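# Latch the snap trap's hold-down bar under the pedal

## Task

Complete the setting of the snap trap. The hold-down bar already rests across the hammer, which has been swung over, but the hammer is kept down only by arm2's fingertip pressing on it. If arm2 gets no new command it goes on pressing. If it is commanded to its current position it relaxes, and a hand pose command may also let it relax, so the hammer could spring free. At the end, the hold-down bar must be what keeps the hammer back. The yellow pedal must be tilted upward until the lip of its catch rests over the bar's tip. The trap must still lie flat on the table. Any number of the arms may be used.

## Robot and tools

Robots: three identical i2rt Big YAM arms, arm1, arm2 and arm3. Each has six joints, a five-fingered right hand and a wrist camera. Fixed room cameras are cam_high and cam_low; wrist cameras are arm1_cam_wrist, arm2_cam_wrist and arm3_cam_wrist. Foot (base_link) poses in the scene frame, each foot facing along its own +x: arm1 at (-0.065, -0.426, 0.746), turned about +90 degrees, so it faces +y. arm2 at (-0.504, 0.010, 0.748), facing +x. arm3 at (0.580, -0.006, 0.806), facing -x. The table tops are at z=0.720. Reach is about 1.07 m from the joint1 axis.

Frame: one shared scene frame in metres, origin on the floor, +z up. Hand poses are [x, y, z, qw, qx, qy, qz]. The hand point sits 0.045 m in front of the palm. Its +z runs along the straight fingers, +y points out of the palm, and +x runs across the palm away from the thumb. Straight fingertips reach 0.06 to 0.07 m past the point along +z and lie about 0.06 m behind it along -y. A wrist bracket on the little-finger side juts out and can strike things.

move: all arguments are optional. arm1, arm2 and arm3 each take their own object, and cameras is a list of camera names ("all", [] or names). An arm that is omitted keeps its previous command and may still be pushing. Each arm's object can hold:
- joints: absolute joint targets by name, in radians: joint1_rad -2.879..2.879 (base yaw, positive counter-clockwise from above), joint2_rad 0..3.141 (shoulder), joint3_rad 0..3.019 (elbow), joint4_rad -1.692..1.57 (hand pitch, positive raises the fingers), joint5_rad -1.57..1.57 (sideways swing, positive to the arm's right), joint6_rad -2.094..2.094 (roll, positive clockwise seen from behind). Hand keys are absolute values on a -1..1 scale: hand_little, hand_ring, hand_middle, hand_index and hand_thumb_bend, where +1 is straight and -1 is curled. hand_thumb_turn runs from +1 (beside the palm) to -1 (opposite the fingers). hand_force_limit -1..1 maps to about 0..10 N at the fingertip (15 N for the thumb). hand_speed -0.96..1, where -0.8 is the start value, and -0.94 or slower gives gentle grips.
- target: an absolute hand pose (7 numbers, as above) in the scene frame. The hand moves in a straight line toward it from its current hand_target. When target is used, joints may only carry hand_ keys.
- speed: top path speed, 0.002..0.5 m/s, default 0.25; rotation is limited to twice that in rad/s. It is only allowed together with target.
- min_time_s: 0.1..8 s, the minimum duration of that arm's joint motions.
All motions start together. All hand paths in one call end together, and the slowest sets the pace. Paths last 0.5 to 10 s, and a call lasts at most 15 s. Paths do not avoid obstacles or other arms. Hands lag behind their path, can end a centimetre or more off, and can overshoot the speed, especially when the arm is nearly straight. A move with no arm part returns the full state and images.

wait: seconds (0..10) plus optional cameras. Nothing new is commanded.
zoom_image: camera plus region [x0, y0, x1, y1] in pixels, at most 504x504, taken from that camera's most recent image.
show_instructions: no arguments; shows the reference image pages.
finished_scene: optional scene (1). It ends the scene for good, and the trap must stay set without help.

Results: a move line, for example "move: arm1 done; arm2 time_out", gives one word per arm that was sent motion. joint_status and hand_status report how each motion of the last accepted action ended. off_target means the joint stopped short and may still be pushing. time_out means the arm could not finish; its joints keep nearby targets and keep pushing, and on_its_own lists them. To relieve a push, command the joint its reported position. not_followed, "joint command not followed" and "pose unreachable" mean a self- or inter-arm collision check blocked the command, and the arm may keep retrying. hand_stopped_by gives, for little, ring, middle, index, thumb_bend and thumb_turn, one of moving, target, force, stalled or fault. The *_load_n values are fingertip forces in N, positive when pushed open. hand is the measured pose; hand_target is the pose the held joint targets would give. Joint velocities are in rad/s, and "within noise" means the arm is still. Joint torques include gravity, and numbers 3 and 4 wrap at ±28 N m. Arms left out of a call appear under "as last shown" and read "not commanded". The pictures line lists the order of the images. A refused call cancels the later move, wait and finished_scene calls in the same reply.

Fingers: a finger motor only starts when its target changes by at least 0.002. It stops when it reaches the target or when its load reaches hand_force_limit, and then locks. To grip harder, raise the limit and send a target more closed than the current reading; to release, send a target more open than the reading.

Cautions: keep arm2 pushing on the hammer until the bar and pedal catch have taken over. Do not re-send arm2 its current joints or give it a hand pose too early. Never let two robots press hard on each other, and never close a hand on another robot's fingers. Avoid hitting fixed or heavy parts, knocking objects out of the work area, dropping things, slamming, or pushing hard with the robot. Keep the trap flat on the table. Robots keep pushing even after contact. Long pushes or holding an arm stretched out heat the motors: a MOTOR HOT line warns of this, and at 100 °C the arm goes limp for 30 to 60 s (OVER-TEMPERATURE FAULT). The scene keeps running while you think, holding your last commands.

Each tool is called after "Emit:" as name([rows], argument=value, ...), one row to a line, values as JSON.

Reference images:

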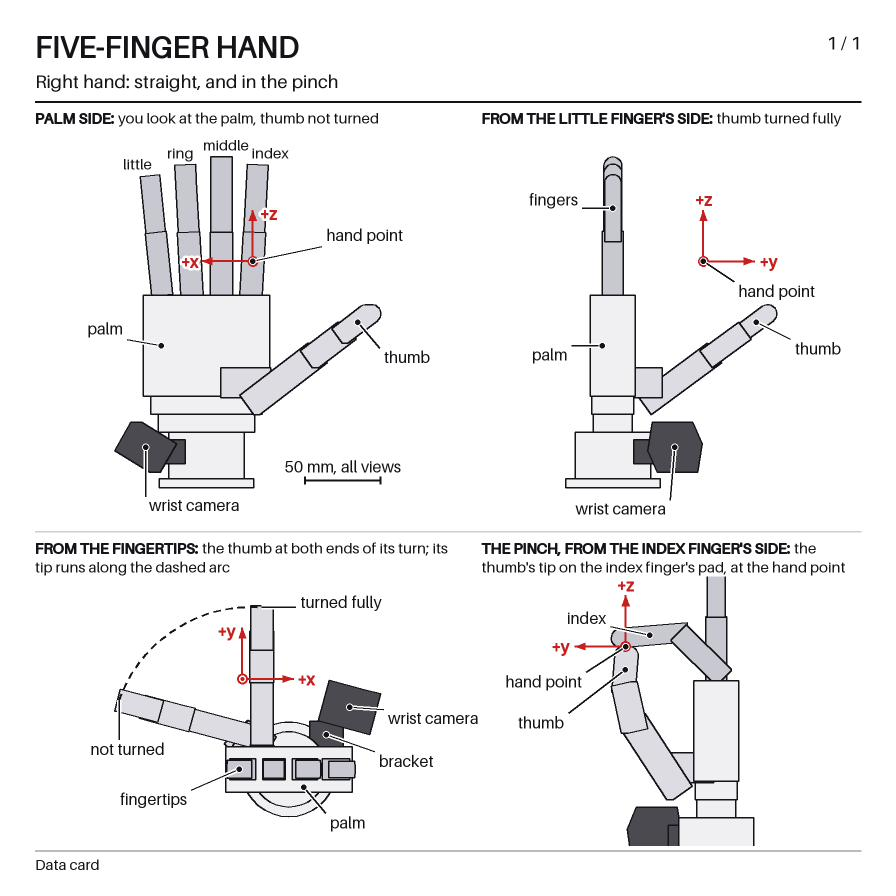

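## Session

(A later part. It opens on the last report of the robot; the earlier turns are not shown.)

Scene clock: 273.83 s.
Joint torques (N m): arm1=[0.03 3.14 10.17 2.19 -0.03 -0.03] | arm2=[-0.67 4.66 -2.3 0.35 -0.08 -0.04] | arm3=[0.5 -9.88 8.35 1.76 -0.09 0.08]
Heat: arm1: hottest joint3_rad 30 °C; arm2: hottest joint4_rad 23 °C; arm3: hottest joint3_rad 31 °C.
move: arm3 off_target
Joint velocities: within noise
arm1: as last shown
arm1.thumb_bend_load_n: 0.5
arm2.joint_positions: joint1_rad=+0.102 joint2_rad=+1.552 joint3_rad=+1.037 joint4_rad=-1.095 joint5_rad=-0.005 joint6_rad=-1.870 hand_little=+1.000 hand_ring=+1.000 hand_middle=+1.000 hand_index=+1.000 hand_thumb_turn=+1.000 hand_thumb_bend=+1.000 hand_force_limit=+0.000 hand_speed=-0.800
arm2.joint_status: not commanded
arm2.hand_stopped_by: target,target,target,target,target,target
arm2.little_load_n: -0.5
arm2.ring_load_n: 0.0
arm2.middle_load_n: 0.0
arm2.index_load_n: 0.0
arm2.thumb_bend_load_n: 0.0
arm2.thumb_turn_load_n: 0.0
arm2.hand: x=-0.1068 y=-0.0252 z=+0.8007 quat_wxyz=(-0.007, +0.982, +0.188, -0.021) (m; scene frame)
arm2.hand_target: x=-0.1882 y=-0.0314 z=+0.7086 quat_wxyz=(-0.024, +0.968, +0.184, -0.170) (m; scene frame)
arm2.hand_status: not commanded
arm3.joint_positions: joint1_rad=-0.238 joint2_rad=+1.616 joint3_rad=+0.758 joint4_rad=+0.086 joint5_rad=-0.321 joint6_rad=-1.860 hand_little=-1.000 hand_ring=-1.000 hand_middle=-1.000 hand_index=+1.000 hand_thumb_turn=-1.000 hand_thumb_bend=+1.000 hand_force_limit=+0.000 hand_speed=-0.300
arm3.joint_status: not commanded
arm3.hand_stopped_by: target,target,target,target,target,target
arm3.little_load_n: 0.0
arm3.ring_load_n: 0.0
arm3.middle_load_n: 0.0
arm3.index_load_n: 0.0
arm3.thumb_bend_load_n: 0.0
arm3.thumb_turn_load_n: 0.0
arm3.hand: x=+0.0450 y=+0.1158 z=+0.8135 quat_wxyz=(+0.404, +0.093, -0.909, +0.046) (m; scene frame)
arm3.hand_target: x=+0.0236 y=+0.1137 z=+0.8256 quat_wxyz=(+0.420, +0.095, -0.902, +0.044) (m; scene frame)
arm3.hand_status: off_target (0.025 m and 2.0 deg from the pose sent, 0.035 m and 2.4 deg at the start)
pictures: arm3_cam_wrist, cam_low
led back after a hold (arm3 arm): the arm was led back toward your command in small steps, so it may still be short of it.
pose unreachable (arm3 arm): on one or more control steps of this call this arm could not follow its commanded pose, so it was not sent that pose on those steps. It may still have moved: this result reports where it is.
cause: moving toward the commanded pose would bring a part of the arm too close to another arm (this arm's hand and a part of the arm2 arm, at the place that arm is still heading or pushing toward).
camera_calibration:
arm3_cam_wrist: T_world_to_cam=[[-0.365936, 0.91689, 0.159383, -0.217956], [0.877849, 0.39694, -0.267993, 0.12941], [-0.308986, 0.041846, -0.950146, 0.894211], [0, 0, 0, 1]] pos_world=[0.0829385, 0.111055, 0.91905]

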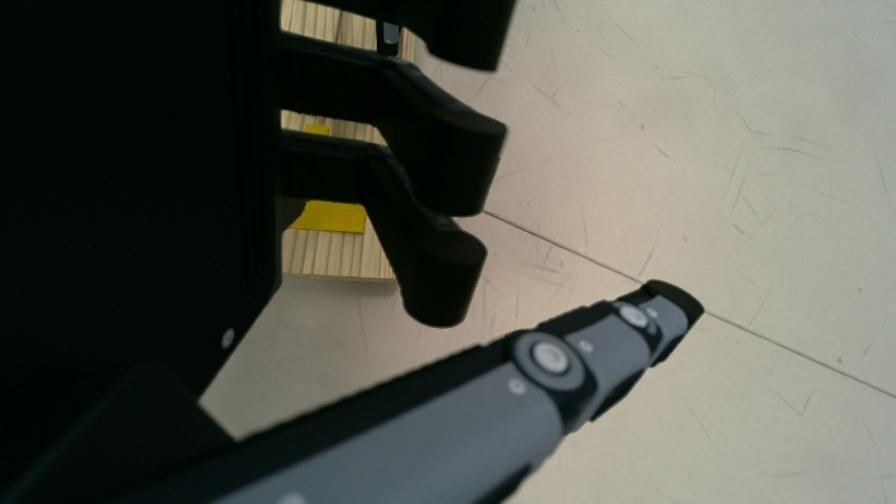

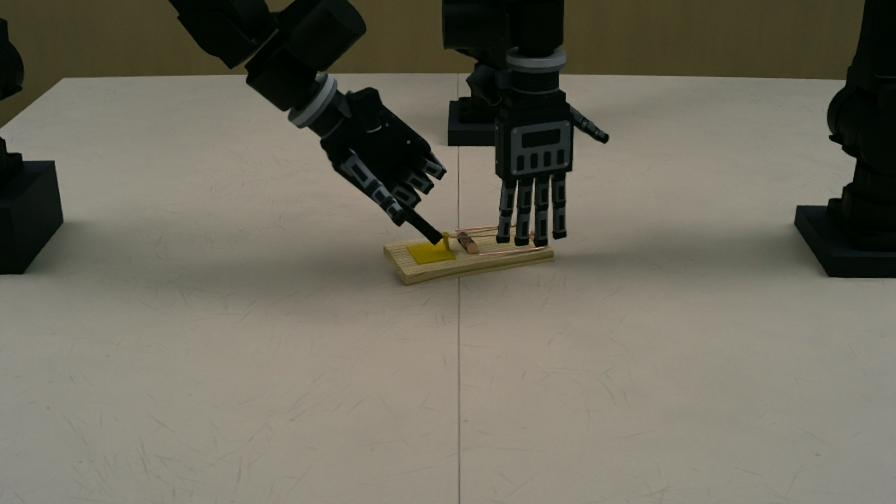

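Emit:
move(arm3={"target": [0.0435, 0.1195, 0.8145, 0.5126, 0.0896, -0.8522, 0.0539], "speed": 0.06}, cameras=["arm3_cam_wrist", "cam_low"])

Emit:
zoom_image(camera="cam_low", region=[400, 200, 500, 270])

Emit:
zoom_image(camera="arm3_cam_wrist", region=[270, 20, 410, 140])

Scene clock: 313.80 s.
Joint torques (N m): arm1=[0.09 3.02 10.15 2.19 -0.02 -0.04] | arm2=[-0.67 4.66 -2.3 0.35 -0.08 -0.04] | arm3=[-1.38 -9.58 4.04 2.02 -0.33 0.11]
Heat: arm1: hottest joint3_rad 31 °C; arm2: hottest joint4_rad 23 °C; arm3: hottest joint3_rad 31 °C.
move: arm3 done
Joint velocities: within noise
arm1: as last shown
arm1.index_load_n: 0.0
arm1.thumb_bend_load_n: 0.0
arm2.joint_positions: joint1_rad=+0.102 joint2_rad=+1.552 joint3_rad=+1.037 joint4_rad=-1.095 joint5_rad=-0.005 joint6_rad=-1.870 hand_little=+1.000 hand_ring=+1.000 hand_middle=+1.000 hand_index=+1.000 hand_thumb_turn=+1.000 hand_thumb_bend=+1.000 hand_force_limit=+0.000 hand_speed=-0.800
arm2.joint_status: not commanded
arm2.hand_stopped_by: target,target,target,target,target,target
arm2.little_load_n: 0.0
arm2.ring_load_n: 0.0
arm2.middle_load_n: 0.0
arm2.index_load_n: 0.0
arm2.thumb_bend_load_n: 0.0
arm2.thumb_turn_load_n: 0.0
arm2.hand: x=-0.1068 y=-0.0252 z=+0.8007 quat_wxyz=(-0.007, +0.982, +0.188, -0.021) (m; scene frame)
arm2.hand_target: x=-0.1882 y=-0.0314 z=+0.7086 quat_wxyz=(-0.024, +0.968, +0.184, -0.170) (m; scene frame)
arm2.hand_status: not commanded
arm3.joint_positions: joint1_rad=-0.269 joint2_rad=+1.665 joint3_rad=+0.625 joint4_rad=+0.511 joint5_rad=-0.413 joint6_rad=-1.815 hand_little=-1.000 hand_ring=-1.000 hand_middle=-1.000 hand_index=+1.000 hand_thumb_turn=-1.000 hand_thumb_bend=+1.000 hand_force_limit=+0.000 hand_speed=-0.300
arm3.joint_status: not commanded
arm3.hand_stopped_by: target,target,target,target,target,target
arm3.little_load_n: 0.0
arm3.ring_load_n: 0.0
arm3.middle_load_n: 0.0
arm3.index_load_n: 0.0
arm3.thumb_bend_load_n: -0.5
arm3.thumb_turn_load_n: 0.0
arm3.hand: x=+0.0416 y=+0.1142 z=+0.8181 quat_wxyz=(+0.511, +0.099, -0.852, +0.053) (m; scene frame)
arm3.hand_target: x=+0.0436 y=+0.1194 z=+0.8145 quat_wxyz=(+0.512, +0.090, -0.852, +0.054) (m; scene frame)
arm3.hand_status: done (0.007 m and 1.1 deg from the pose sent, 0.004 m and 14.1 deg at the start)
pictures: arm3_cam_wrist, cam_low
led back after a hold (arm3 arm): the arm was led back toward your command in small steps, so it may still be short of it.
pose unreachable (arm3 arm): on one or more control steps of this call this arm could not follow its commanded pose, so it was not sent that pose on those steps. It may still have moved: this result reports where it is.
cause: moving toward the commanded pose would bring a part of the arm too close to another arm (this arm's hand and a part of the arm2 arm, along the way the arms are being sent, or toward where that arm still pushes).
camera_calibration:
arm3_cam_wrist: T_world_to_cam=[[-0.336605, 0.917263, 0.212897, -0.263603], [0.780357, 0.398263, -0.48211, 0.313439], [-0.527011, 0.00385559, -0.84985, 0.829026], [0, 0, 0, 1]] pos_world=[0.103581, 0.113766, 0.911781]

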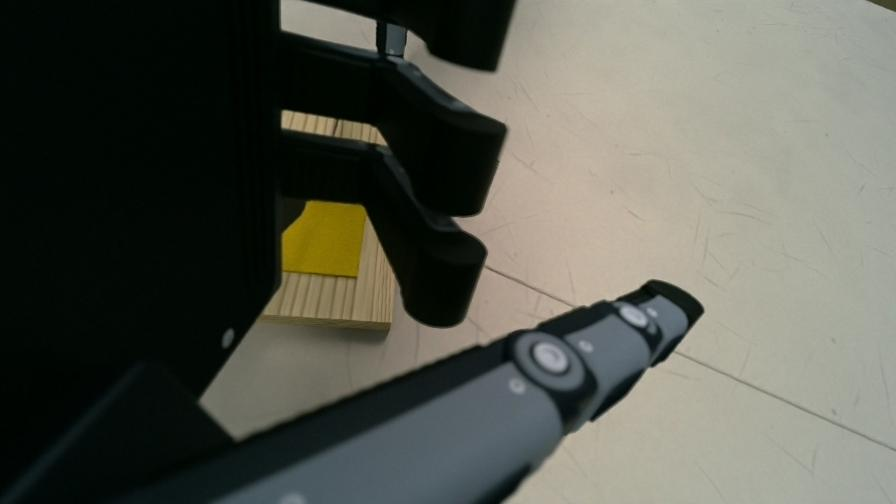

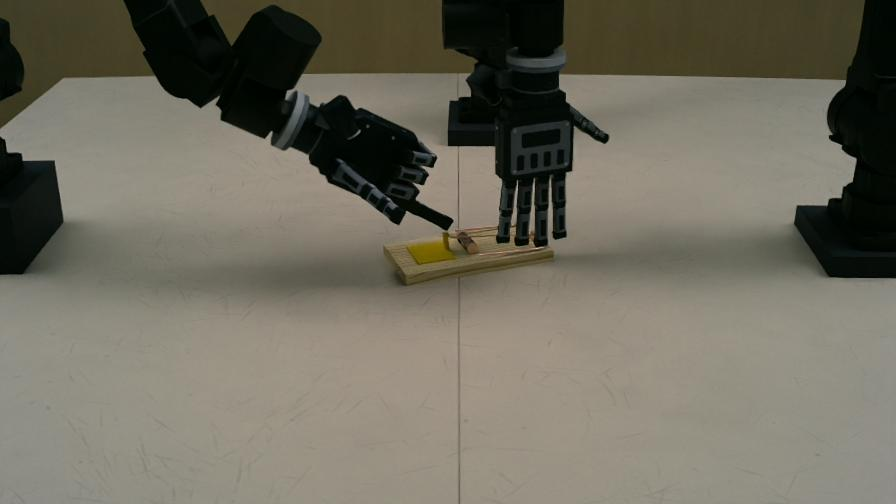

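Scaled by 5.040 from the camera's 896x504 image, which has a finer 1280x720 frame.

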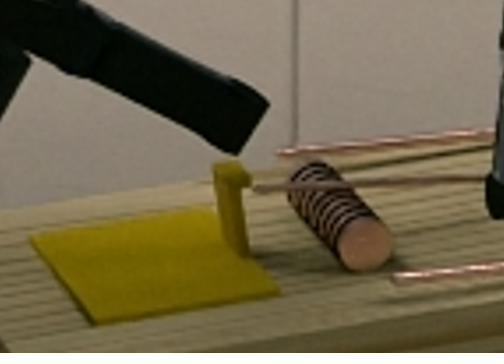

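Scaled by 3.600 from the camera's 896x504 image, which has a finer 1280x720 frame.

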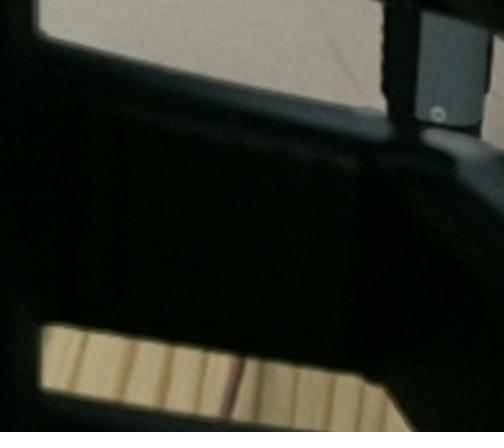

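Emit:
move(arm3={"target": [0.0665, 0.129, 0.818, 0.5126, 0.0896, -0.8522, 0.0539], "speed": 0.1}, cameras=["arm3_cam_wrist", "cam_low"])

Emit:
zoom_image(camera="cam_low", region=[400, 200, 500, 270])

Scene clock: 322.80 s.
Joint torques (N m): arm1=[0.15 3.08 10.13 2.24 -0.03 -0.04] | arm2=[-0.67 4.66 -2.3 0.35 -0.08 -0.04] | arm3=[-1.2 -10.29 3.88 1.81 -0.35 -0.15]
Heat: arm1: hottest joint3_rad 31 °C; arm2: hottest joint4_rad 23 °C; arm3: hottest joint3_rad 30 °C.
move: arm3 done
Joint velocities: within noise
arm1, arm2: as last shown
arm2.thumb_bend_load_n: -0.5
arm3.joint_positions: joint1_rad=-0.312 joint2_rad=+1.638 joint3_rad=+0.572 joint4_rad=+0.512 joint5_rad=-0.449 joint6_rad=-1.815 hand_little=-1.000 hand_ring=-1.000 hand_middle=-1.000 hand_index=+1.000 hand_thumb_turn=-1.000 hand_thumb_bend=+1.000 hand_force_limit=+0.000 hand_speed=-0.300
arm3.joint_status: not commanded
arm3.hand_stopped_by: target,target,target,target,target,target
arm3.little_load_n: 0.0
arm3.ring_load_n: 0.0
arm3.middle_load_n: 0.5
arm3.index_load_n: 0.0
arm3.thumb_bend_load_n: 0.0
arm3.thumb_turn_load_n: 0.0
arm3.hand: x=+0.0672 y=+0.1239 z=+0.8113 quat_wxyz=(+0.505, +0.086, -0.857, +0.061) (m; scene frame)
arm3.hand_target: x=+0.0666 y=+0.1289 z=+0.8179 quat_wxyz=(+0.513, +0.090, -0.852, +0.054) (m; scene frame)
arm3.hand_status: done (0.008 m and 1.3 deg from the pose sent, 0.029 m and 1.0 deg at the start)
pictures: arm3_cam_wrist, cam_low
camera_calibration:
arm3_cam_wrist: T_world_to_cam=[[-0.327918, 0.926521, 0.184467, -0.240996], [0.794053, 0.376106, -0.477519, 0.284443], [-0.51181, -0.0101102, -0.859039, 0.844851], [0, 0, 0, 1]] pos_world=[0.127514, 0.124849, 0.906042]

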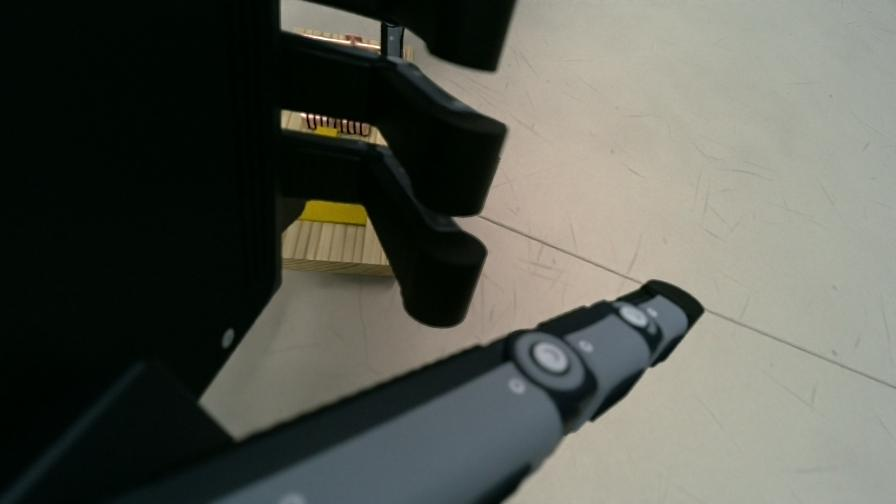

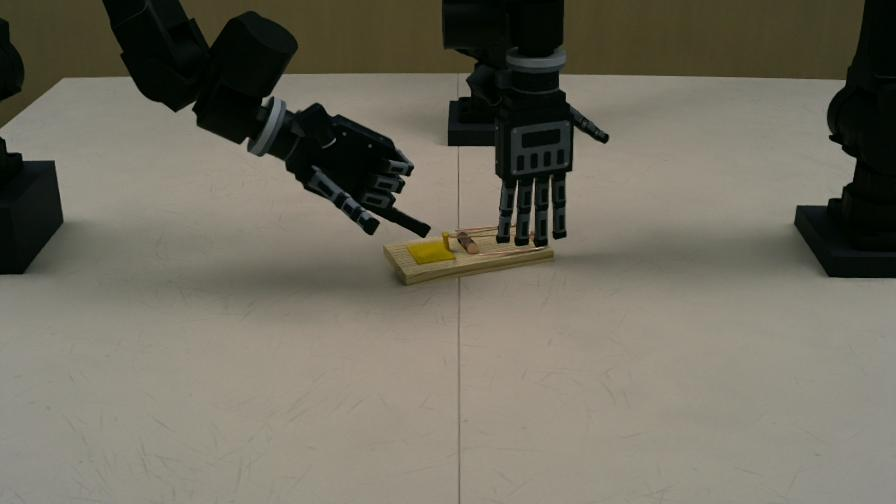

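Scaled by 5.040 from the camera's 896x504 image, which has a finer 1280x720 frame.

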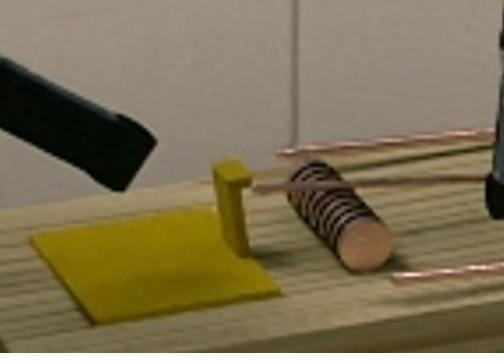

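Emit:
move(arm3={"target": [0.0645, 0.1245, 0.8025, 0.5126, 0.0896, -0.8522, 0.0539], "speed": 0.05}, cameras=["arm3_cam_wrist", "cam_low"])

Emit:
zoom_image(camera="cam_low", region=[400, 200, 500, 270])

Emit:
zoom_image(camera="arm3_cam_wrist", region=[270, 90, 410, 210])

Scene clock: 334.03 s.
Joint torques (N m): arm1=[0.09 3.19 10.14 2.19 -0.02 -0.03] | arm2=[-0.67 4.72 -2.3 0.35 -0.08 -0.04] | arm3=[0.21 -9.35 3.47 2.07 -0.11 -0.08]
Heat: arm1: hottest joint3_rad 31 °C; arm2: hottest joint4_rad 23 °C; arm3: hottest joint3_rad 29 °C.
move: arm3 done
Joint velocities: within noise
arm1, arm2: as last shown
arm1.index_load_n: -0.5
arm2.little_load_n: -0.5
arm2.thumb_bend_load_n: 0.0
arm3.joint_positions: joint1_rad=-0.312 joint2_rad=+1.675 joint3_rad=+0.572 joint4_rad=+0.566 joint5_rad=-0.443 joint6_rad=-1.815 hand_little=-1.000 hand_ring=-1.000 hand_middle=-1.000 hand_index=+1.000 hand_thumb_turn=-1.000 hand_thumb_bend=+1.000 hand_force_limit=+0.000 hand_speed=-0.300
arm3.joint_status: not commanded
arm3.hand_stopped_by: target,target,target,target,target,target
arm3.little_load_n: 0.0
arm3.ring_load_n: 0.0
arm3.middle_load_n: 0.0
arm3.index_load_n: 0.0
arm3.thumb_bend_load_n: 0.0
arm3.thumb_turn_load_n: 0.0
arm3.hand: x=+0.0637 y=+0.1262 z=+0.8047 quat_wxyz=(+0.511, +0.087, -0.853, +0.056) (m; scene frame)
arm3.hand_target: x=+0.0646 y=+0.1244 z=+0.8025 quat_wxyz=(+0.512, +0.090, -0.852, +0.054) (m; scene frame)
arm3.hand_status: done (0.003 m and 0.4 deg from the pose sent, 0.009 m and 1.3 deg at the start)
pictures: arm3_cam_wrist, cam_low
camera_calibration:
arm3_cam_wrist: T_world_to_cam=[[-0.320651, 0.926567, 0.196614, -0.253315], [0.788492, 0.376129, -0.486629, 0.29087], [-0.524847, -0.00100947, -0.851196, 0.830708], [0, 0, 0, 1]] pos_world=[0.12542, 0.126147, 0.898446]

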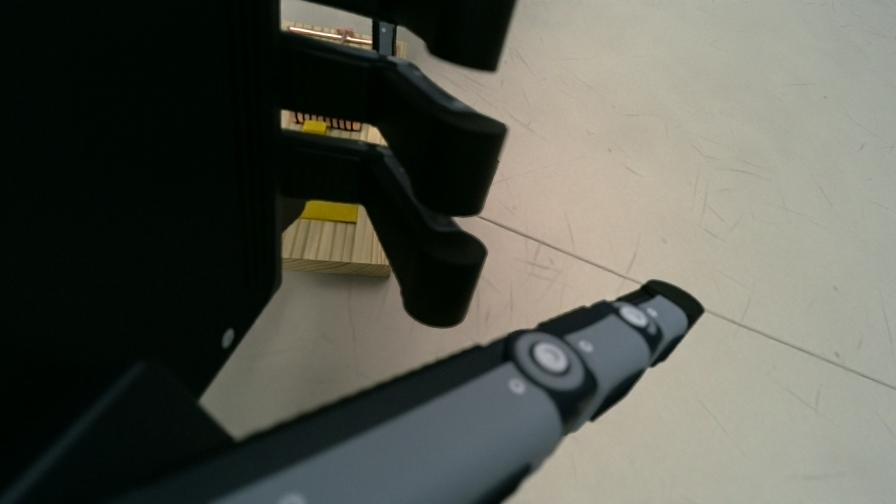

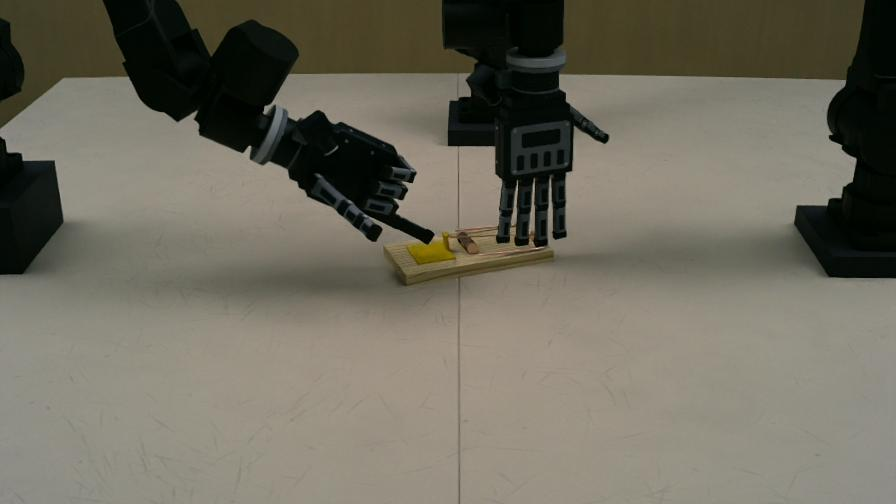

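Scaled by 5.040 from the camera's 896x504 image, which has a finer 1280x720 frame.

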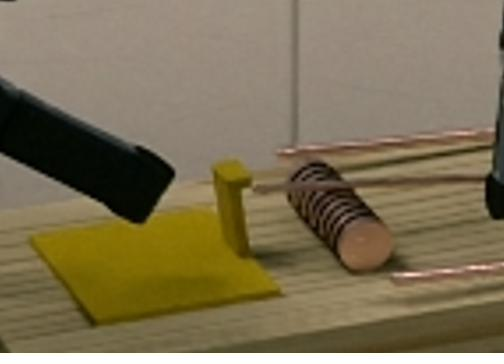

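Scaled by 3.600 from the camera's 896x504 image, which has a finer 1280x720 frame.

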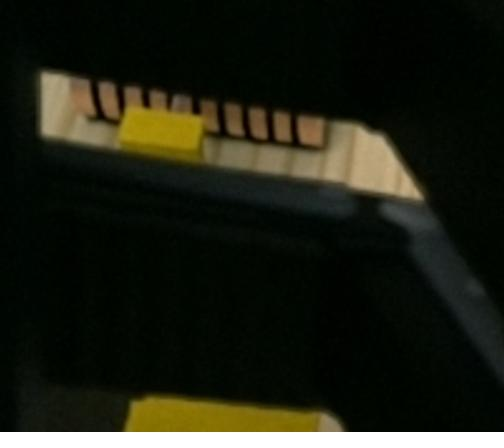

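Emit:
move(arm3={"target": [0.0645, 0.117, 0.7915, 0.5126, 0.0896, -0.8522, 0.0539], "speed": 0.04}, cameras=["arm3_cam_wrist", "cam_low"])

Emit:
zoom_image(camera="cam_low", region=[400, 200, 500, 270])

Emit:
zoom_image(camera="arm3_cam_wrist", region=[270, 90, 410, 210])

Scene clock: 343.80 s.
Joint torques (N m): arm1=[0.03 3.08 10.14 2.22 -0.02 -0.04] | arm2=[-0.67 4.66 -2.32 0.35 -0.08 -0.04] | arm3=[0.32 -9.35 3.3 2.14 -0.1 0.05]
Heat: arm1: hottest joint3_rad 31 °C; arm2: hottest joint4_rad 23 °C; arm3: hottest joint3_rad 29 °C.
move: arm3 done
Joint velocities: within noise
arm1.joint_positions: joint1_rad=-0.871 joint2_rad=+0.613 joint3_rad=+1.425 joint4_rad=-1.507 joint5_rad=-0.165 joint6_rad=-1.423 hand_little=+1.000 hand_ring=+1.000 hand_middle=+1.000 hand_index=+1.000 hand_thumb_turn=+1.000 hand_thumb_bend=+1.000 hand_force_limit=+0.000 hand_speed=-0.800
arm1.joint_status: not commanded
arm1.hand_stopped_by: target,target,target,target,target,target
arm1.little_load_n: 0.0
arm1.ring_load_n: 0.0
arm1.middle_load_n: 0.0
arm1.index_load_n: 0.0
arm1.thumb_bend_load_n: 0.0
arm1.thumb_turn_load_n: 0.0
arm1.hand: x=+0.1032 y=-0.3155 z=+1.2210 quat_wxyz=(-0.237, +0.861, +0.274, +0.357) (m; scene frame)
arm1.hand_target: x=+0.1029 y=-0.3156 z=+1.2320 quat_wxyz=(-0.241, +0.855, +0.274, +0.368) (m; scene frame)
arm1.hand_status: not commanded
arm2: as last shown
arm2.little_load_n: 0.0
arm3.joint_positions: joint1_rad=-0.299 joint2_rad=+1.709 joint3_rad=+0.562 joint4_rad=+0.615 joint5_rad=-0.426 joint6_rad=-1.815 hand_little=-1.000 hand_ring=-1.000 hand_middle=-1.000 hand_index=+1.000 hand_thumb_turn=-1.000 hand_thumb_bend=+1.000 hand_force_limit=+0.000 hand_speed=-0.300
arm3.joint_status: not commanded
arm3.hand_stopped_by: target,target,target,target,target,target
arm3.little_load_n: 0.0
arm3.ring_load_n: 0.0
arm3.middle_load_n: 0.0
arm3.index_load_n: 0.0
arm3.thumb_bend_load_n: 0.0
arm3.thumb_turn_load_n: 0.0
arm3.hand: x=+0.0650 y=+0.1223 z=+0.7943 quat_wxyz=(+0.512, +0.088, -0.853, +0.051) (m; scene frame)
arm3.hand_target: x=+0.0646 y=+0.1169 z=+0.7915 quat_wxyz=(+0.512, +0.090, -0.852, +0.054) (m; scene frame)
arm3.hand_status: done (0.006 m and 0.4 deg from the pose sent, 0.016 m and 0.4 deg at the start)
pictures: arm3_cam_wrist, cam_low
camera_calibration:
arm3_cam_wrist: T_world_to_cam=[[-0.318659, 0.925215, 0.205995, -0.254663], [0.788434, 0.379357, -0.484211, 0.283926], [-0.526145, 0.00811519, -0.850356, 0.820746], [0, 0, 0, 1]] pos_world=[0.126824, 0.121248, 0.887866]

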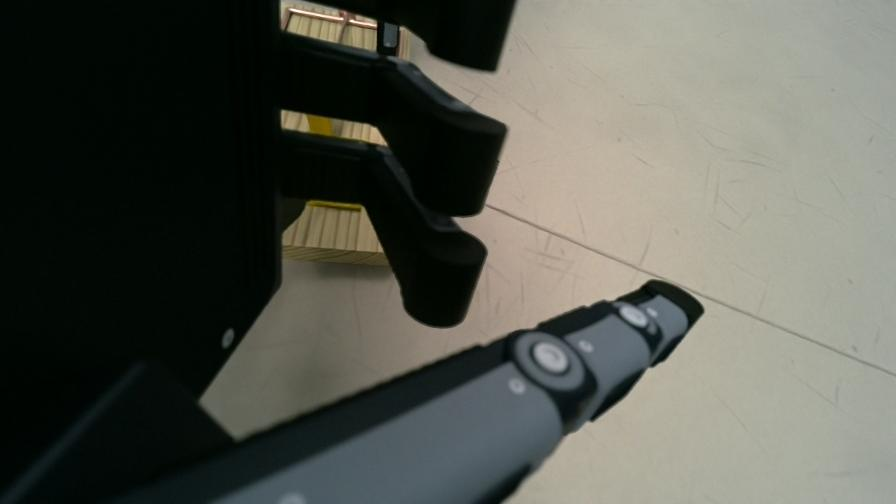

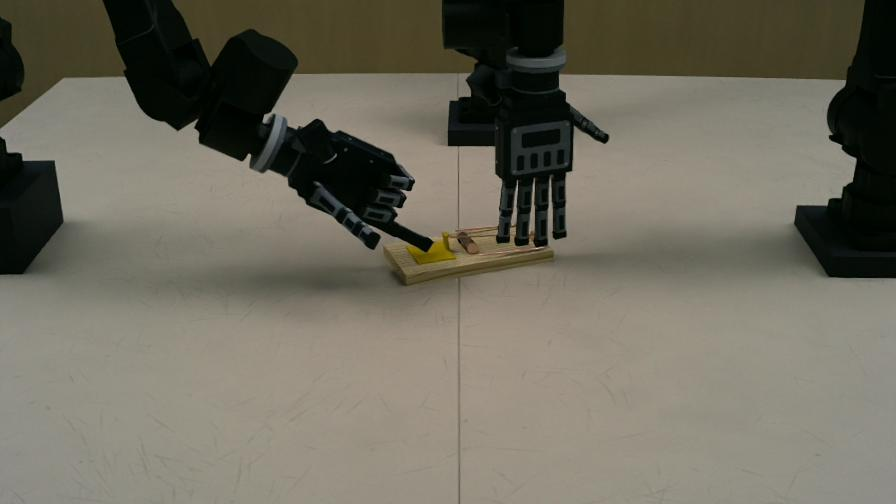

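Scaled by 5.040 from the camera's 896x504 image, which has a finer 1280x720 frame.

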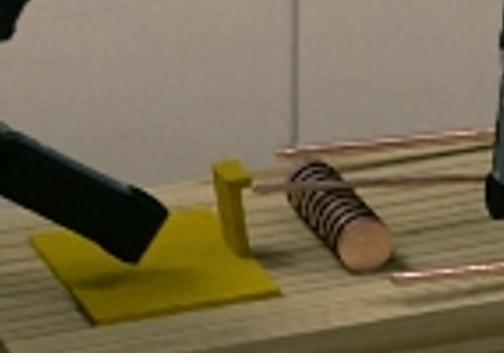

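Scaled by 3.600 from the camera's 896x504 image, which has a finer 1280x720 frame.

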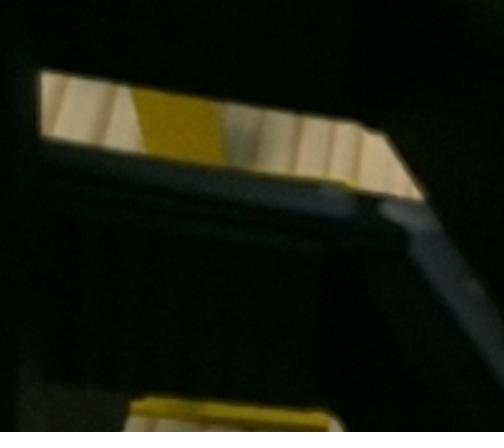

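Emit:
move(arm3={"target": [0.0515, 0.109, 0.7915, 0.5126, 0.0896, -0.8522, 0.0539], "speed": 0.03}, cameras=["arm3_cam_wrist", "cam_low"])

Emit:
zoom_image(camera="cam_low", region=[400, 200, 500, 270])

Emit:
zoom_image(camera="arm3_cam_wrist", region=[270, 90, 410, 210])

Scene clock: 353.03 s.
Joint torques (N m): arm1=[0.03 3.02 10.17 2.21 -0.02 -0.03] | arm2=[-0.62 4.66 -2.3 0.35 -0.08 -0.04] | arm3=[0.73 -8.53 5.34 1.89 -0.11 0.11]
Heat: arm1: hottest joint3_rad 31 °C; arm2: hottest joint4_rad 22 °C; arm3: hottest joint3_rad 28 °C.
move: arm3 off_target
Joint velocities: within noise
arm1, arm2: as last shown
arm3.joint_positions: joint1_rad=-0.272 joint2_rad=+1.717 joint3_rad=+0.562 joint4_rad=+0.617 joint5_rad=-0.399 joint6_rad=-1.804 hand_little=-1.000 hand_ring=-1.000 hand_middle=-1.000 hand_index=+1.000 hand_thumb_turn=-1.000 hand_thumb_bend=+1.000 hand_force_limit=+0.000 hand_speed=-0.300
arm3.joint_status: not commanded
arm3.hand_stopped_by: target,target,target,target,target,target
arm3.little_load_n: 0.0
arm3.ring_load_n: 0.0
arm3.middle_load_n: 0.0
arm3.index_load_n: -0.5
arm3.thumb_bend_load_n: 0.0
arm3.thumb_turn_load_n: 0.0
arm3.hand: x=+0.0637 y=+0.1129 z=+0.7899 quat_wxyz=(+0.507, +0.089, -0.856, +0.051) (m; scene frame)
arm3.hand_target: x=+0.0519 y=+0.1090 z=+0.7917 quat_wxyz=(+0.513, +0.090, -0.852, +0.054) (m; scene frame)
arm3.hand_status: off_target (0.013 m and 0.9 deg from the pose sent, 0.019 m and 0.4 deg at the start)
pictures: arm3_cam_wrist, cam_low
camera_calibration:
arm3_cam_wrist: T_world_to_cam=[[-0.320902, 0.924749, 0.204599, -0.244096], [0.793771, 0.380442, -0.474543, 0.278298], [-0.516671, 0.0101231, -0.856124, 0.820178], [0, 0, 0, 1]] pos_world=[0.124526, 0.111549, 0.88418]

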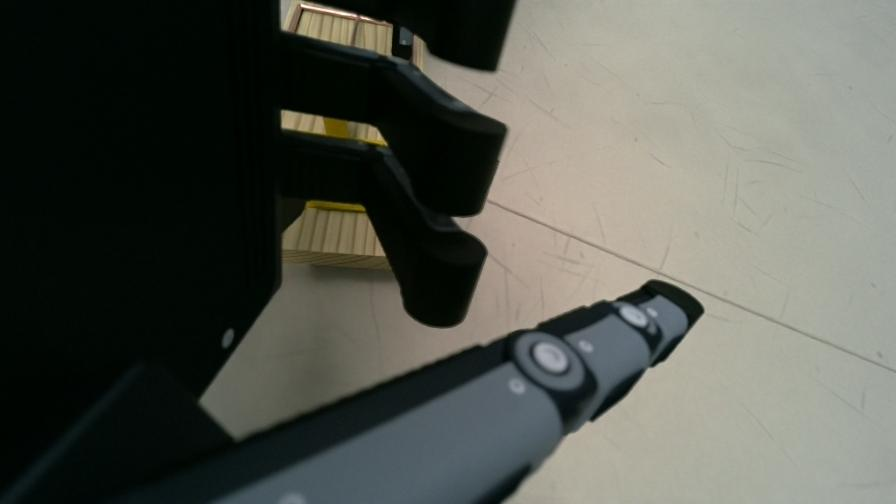

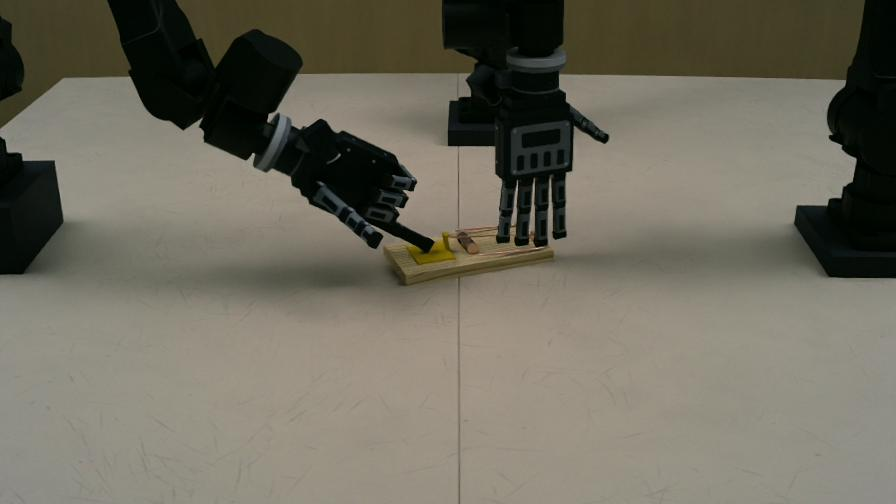

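Scaled by 5.040 from the camera's 896x504 image, which has a finer 1280x720 frame.

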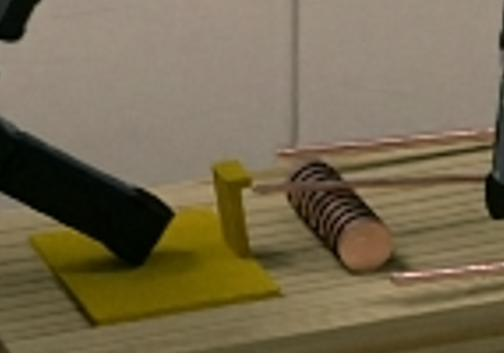

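Scaled by 3.600 from the camera's 896x504 image, which has a finer 1280x720 frame.

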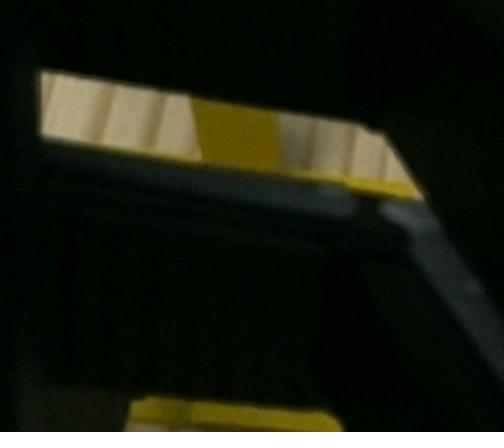

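Emit:
move(arm3={"target": [0.0525, 0.114, 0.7985, 0.5126, 0.0896, -0.8522, 0.0539], "speed": 0.03}, cameras=["arm3_cam_wrist", "cam_low"])

Emit:
zoom_image(camera="cam_low", region=[400, 200, 500, 270])

Emit:
zoom_image(camera="arm3_cam_wrist", region=[270, 90, 410, 210])

Scene clock: 361.50 s.
Joint torques (N m): arm1=[0.09 2.96 10.15 2.22 -0.02 -0.03] | arm2=[-0.67 4.66 -2.3 0.35 -0.08 -0.03] | arm3=[-0.15 -10.29 5.38 1.1 -0.32 0.02]
Heat: arm1: hottest joint3_rad 31 °C; arm2: hottest joint4_rad 22 °C; arm3: hottest joint3_rad 28 °C.
move: arm3 off_target
Joint velocities: within noise
arm1, arm2: as last shown
arm3.joint_positions: joint1_rad=-0.272 joint2_rad=+1.716 joint3_rad=+0.564 joint4_rad=+0.611 joint5_rad=-0.406 joint6_rad=-1.803 hand_little=-1.000 hand_ring=-1.000 hand_middle=-1.000 hand_index=+1.000 hand_thumb_turn=-1.000 hand_thumb_bend=+1.000 hand_force_limit=+0.000 hand_speed=-0.300
arm3.joint_status: not commanded
arm3.hand_stopped_by: target,target,target,target,target,target
arm3.little_load_n: 0.0
arm3.ring_load_n: 0.0
arm3.middle_load_n: 0.0
arm3.index_load_n: 0.0
arm3.thumb_bend_load_n: 0.0
arm3.thumb_turn_load_n: 0.0
arm3.hand: x=+0.0632 y=+0.1116 z=+0.7898 quat_wxyz=(+0.506, +0.090, -0.856, +0.054) (m; scene frame)
arm3.hand_target: x=+0.0528 y=+0.1140 z=+0.7988 quat_wxyz=(+0.513, +0.090, -0.852, +0.054) (m; scene frame)
arm3.hand_status: off_target (0.014 m and 0.9 deg from the pose sent, 0.014 m and 0.9 deg at the start)
pictures: arm3_cam_wrist, cam_low
camera_calibration:
arm3_cam_wrist: T_world_to_cam=[[-0.326264, 0.923902, 0.19989, -0.238962], [0.792737, 0.382611, -0.474528, 0.278969], [-0.514898, 0.00363929, -0.857244, 0.821385], [0, 0, 0, 1]] pos_world=[0.123815, 0.111052, 0.884272]

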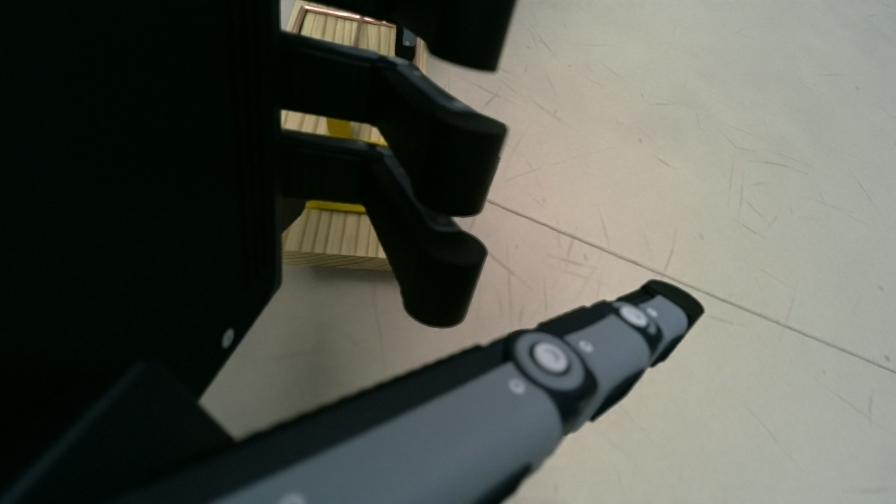

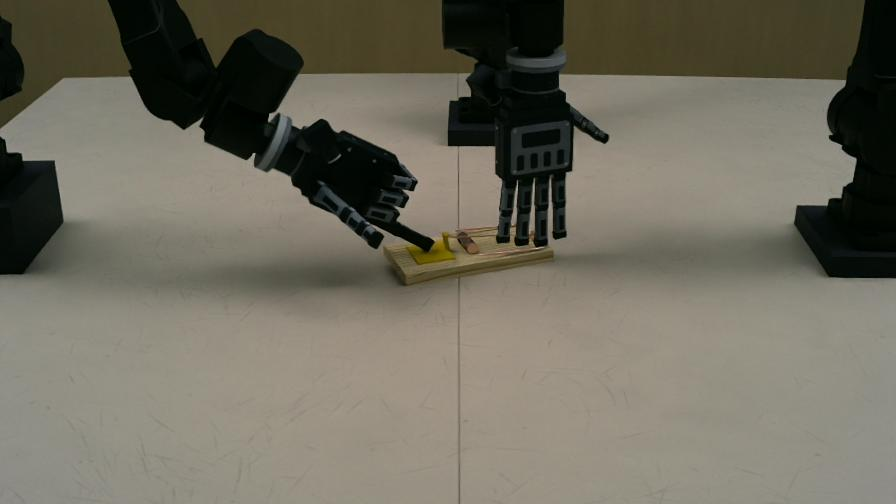

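Scaled by 5.040 from the camera's 896x504 image, which has a finer 1280x720 frame.

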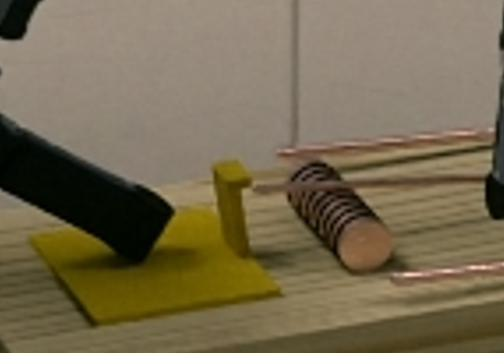

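Scaled by 3.600 from the camera's 896x504 image, which has a finer 1280x720 frame.

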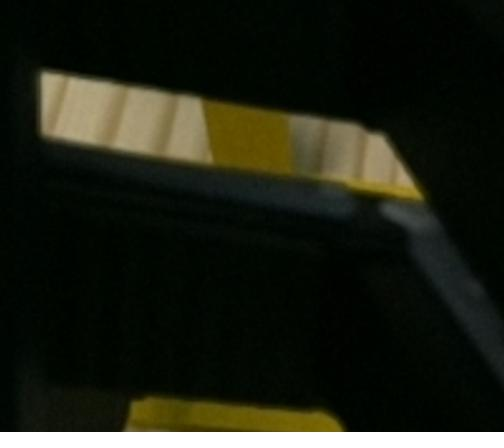

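Emit:
move(arm3={"target": [0.055, 0.124, 0.806, 0.5126, 0.0896, -0.8522, 0.0539], "speed": 0.05}, cameras=[])

Scene clock: 367.13 s.
Joint torques (N m): arm1=[-0.03 3.02 10.13 2.24 -0.02 -0.04] | arm2=[-0.67 4.72 -2.3 0.35 -0.08 -0.04] | arm3=[-1.38 -10.75 5.67 1.18 -0.35 -0.14]
Heat: arm1: hottest joint3_rad 31 °C; arm2: hottest joint4_rad 22 °C; arm3: hottest joint3_rad 27 °C.
move: arm3 off_target
Joint velocities: within noise
arm1, arm2: as last shown
arm2.middle_load_n: -0.5
arm2.index_load_n: 0.5
arm3.joint_positions: joint1_rad=-0.290 joint2_rad=+1.696 joint3_rad=+0.564 joint4_rad=+0.570 joint5_rad=-0.429 joint6_rad=-1.803 hand_little=-1.000 hand_ring=-1.000 hand_middle=-1.000 hand_index=+1.000 hand_thumb_turn=-1.000 hand_thumb_bend=+1.000 hand_force_limit=+0.000 hand_speed=-0.300
arm3.joint_status: not commanded
arm3.hand_stopped_by: target,target,target,target,target,target
arm3.little_load_n: 0.0
arm3.ring_load_n: 0.0
arm3.middle_load_n: 0.0
arm3.index_load_n: 0.0
arm3.thumb_bend_load_n: 0.0
arm3.thumb_turn_load_n: 0.0
arm3.hand: x=+0.0680 y=+0.1153 z=+0.7911 quat_wxyz=(+0.500, +0.086, -0.860, +0.063) (m; scene frame)
arm3.hand_target: x=+0.0555 y=+0.1240 z=+0.8064 quat_wxyz=(+0.513, +0.089, -0.852, +0.054) (m; scene frame)
arm3.hand_status: off_target (0.022 m and 2.0 deg from the pose sent, 0.022 m and 0.9 deg at the start)
pictures: none
No camera images: "cameras" was empty.

Emit:
move(arm3={"target": [0.048, 0.129, 0.8115, 0.5126, 0.0896, -0.8522, 0.0539], "speed": 0.05}, cameras=["arm3_cam_wrist", "cam_low"])

Emit:
zoom_image(camera="cam_low", region=[400, 200, 500, 270])

Emit:
zoom_image(camera="arm3_cam_wrist", region=[270, 90, 410, 210])

Scene clock: 379.27 s.
Joint torques (N m): arm1=[0.03 3.14 10.13 2.24 -0.02 -0.03] | arm2=[-0.67 4.72 -2.3 0.36 -0.08 -0.03] | arm3=[-1.26 -10.99 6.04 1.16 -0.35 -0.17]
Heat: arm1: hottest joint3_rad 31 °C; arm2: hottest joint4_rad 22 °C; arm3: hottest joint3_rad 27 °C.
move: arm3 off_target
Joint velocities: within noise
arm1, arm2: as last shown
arm2.middle_load_n: 0.0
arm2.index_load_n: 0.0
arm3.joint_positions: joint1_rad=-0.296 joint2_rad=+1.691 joint3_rad=+0.586 joint4_rad=+0.539 joint5_rad=-0.436 joint6_rad=-1.806 hand_little=-1.000 hand_ring=-1.000 hand_middle=-1.000 hand_index=+1.000 hand_thumb_turn=-1.000 hand_thumb_bend=+1.000 hand_force_limit=+0.000 hand_speed=-0.300
arm3.joint_status: not commanded
arm3.hand_stopped_by: target,target,target,target,target,target
arm3.little_load_n: 0.5
arm3.ring_load_n: 0.0
arm3.middle_load_n: 0.0
arm3.index_load_n: 0.0
arm3.thumb_bend_load_n: 0.0
arm3.thumb_turn_load_n: 0.0
arm3.hand: x=+0.0620 y=+0.1190 z=+0.7951 quat_wxyz=(+0.498, +0.085, -0.860, +0.064) (m; scene frame)
arm3.hand_target: x=+0.0487 y=+0.1289 z=+0.8118 quat_wxyz=(+0.513, +0.089, -0.852, +0.054) (m; scene frame)
arm3.hand_status: off_target (0.024 m and 2.3 deg from the pose sent, 0.032 m and 2.1 deg at the start)
pictures: arm3_cam_wrist, cam_low
camera_calibration:
arm3_cam_wrist: T_world_to_cam=[[-0.332022, 0.926845, 0.17527, -0.227645], [0.801119, 0.375167, -0.466324, 0.2734], [-0.497966, -0.0144178, -0.867077, 0.834244], [0, 0, 0, 1]] pos_world=[0.120815, 0.120449, 0.890746]

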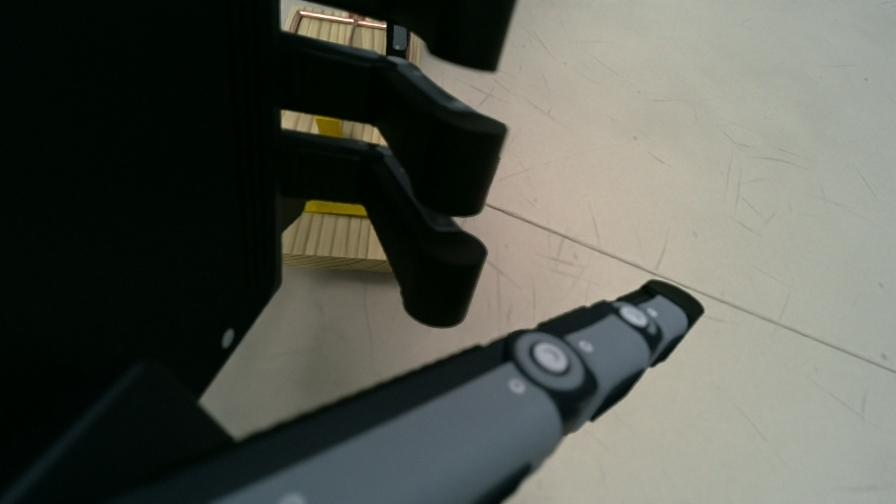

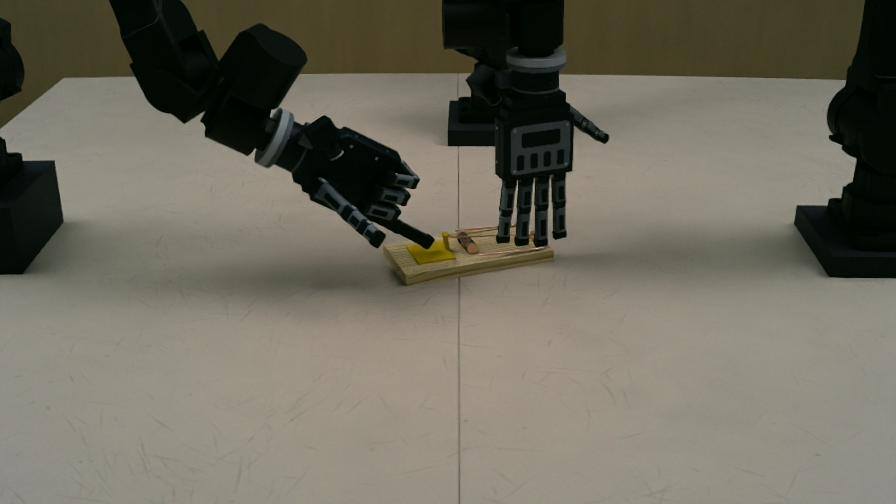

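Scaled by 5.040 from the camera's 896x504 image, which has a finer 1280x720 frame.

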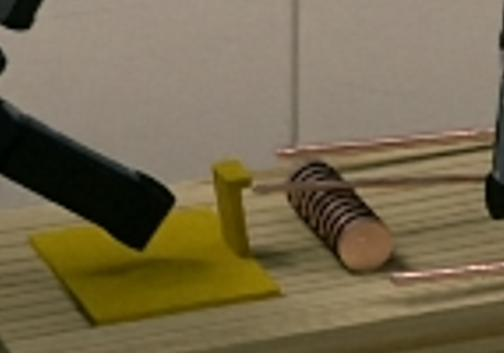

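Scaled by 3.600 from the camera's 896x504 image, which has a finer 1280x720 frame.

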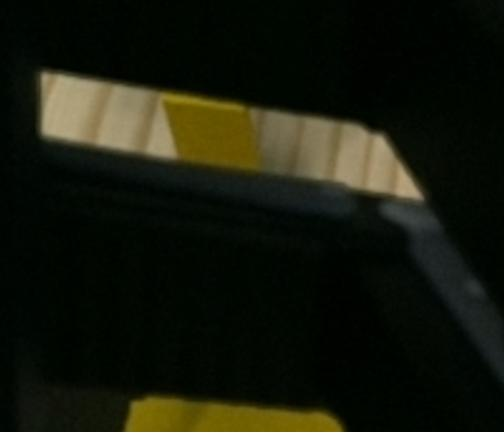

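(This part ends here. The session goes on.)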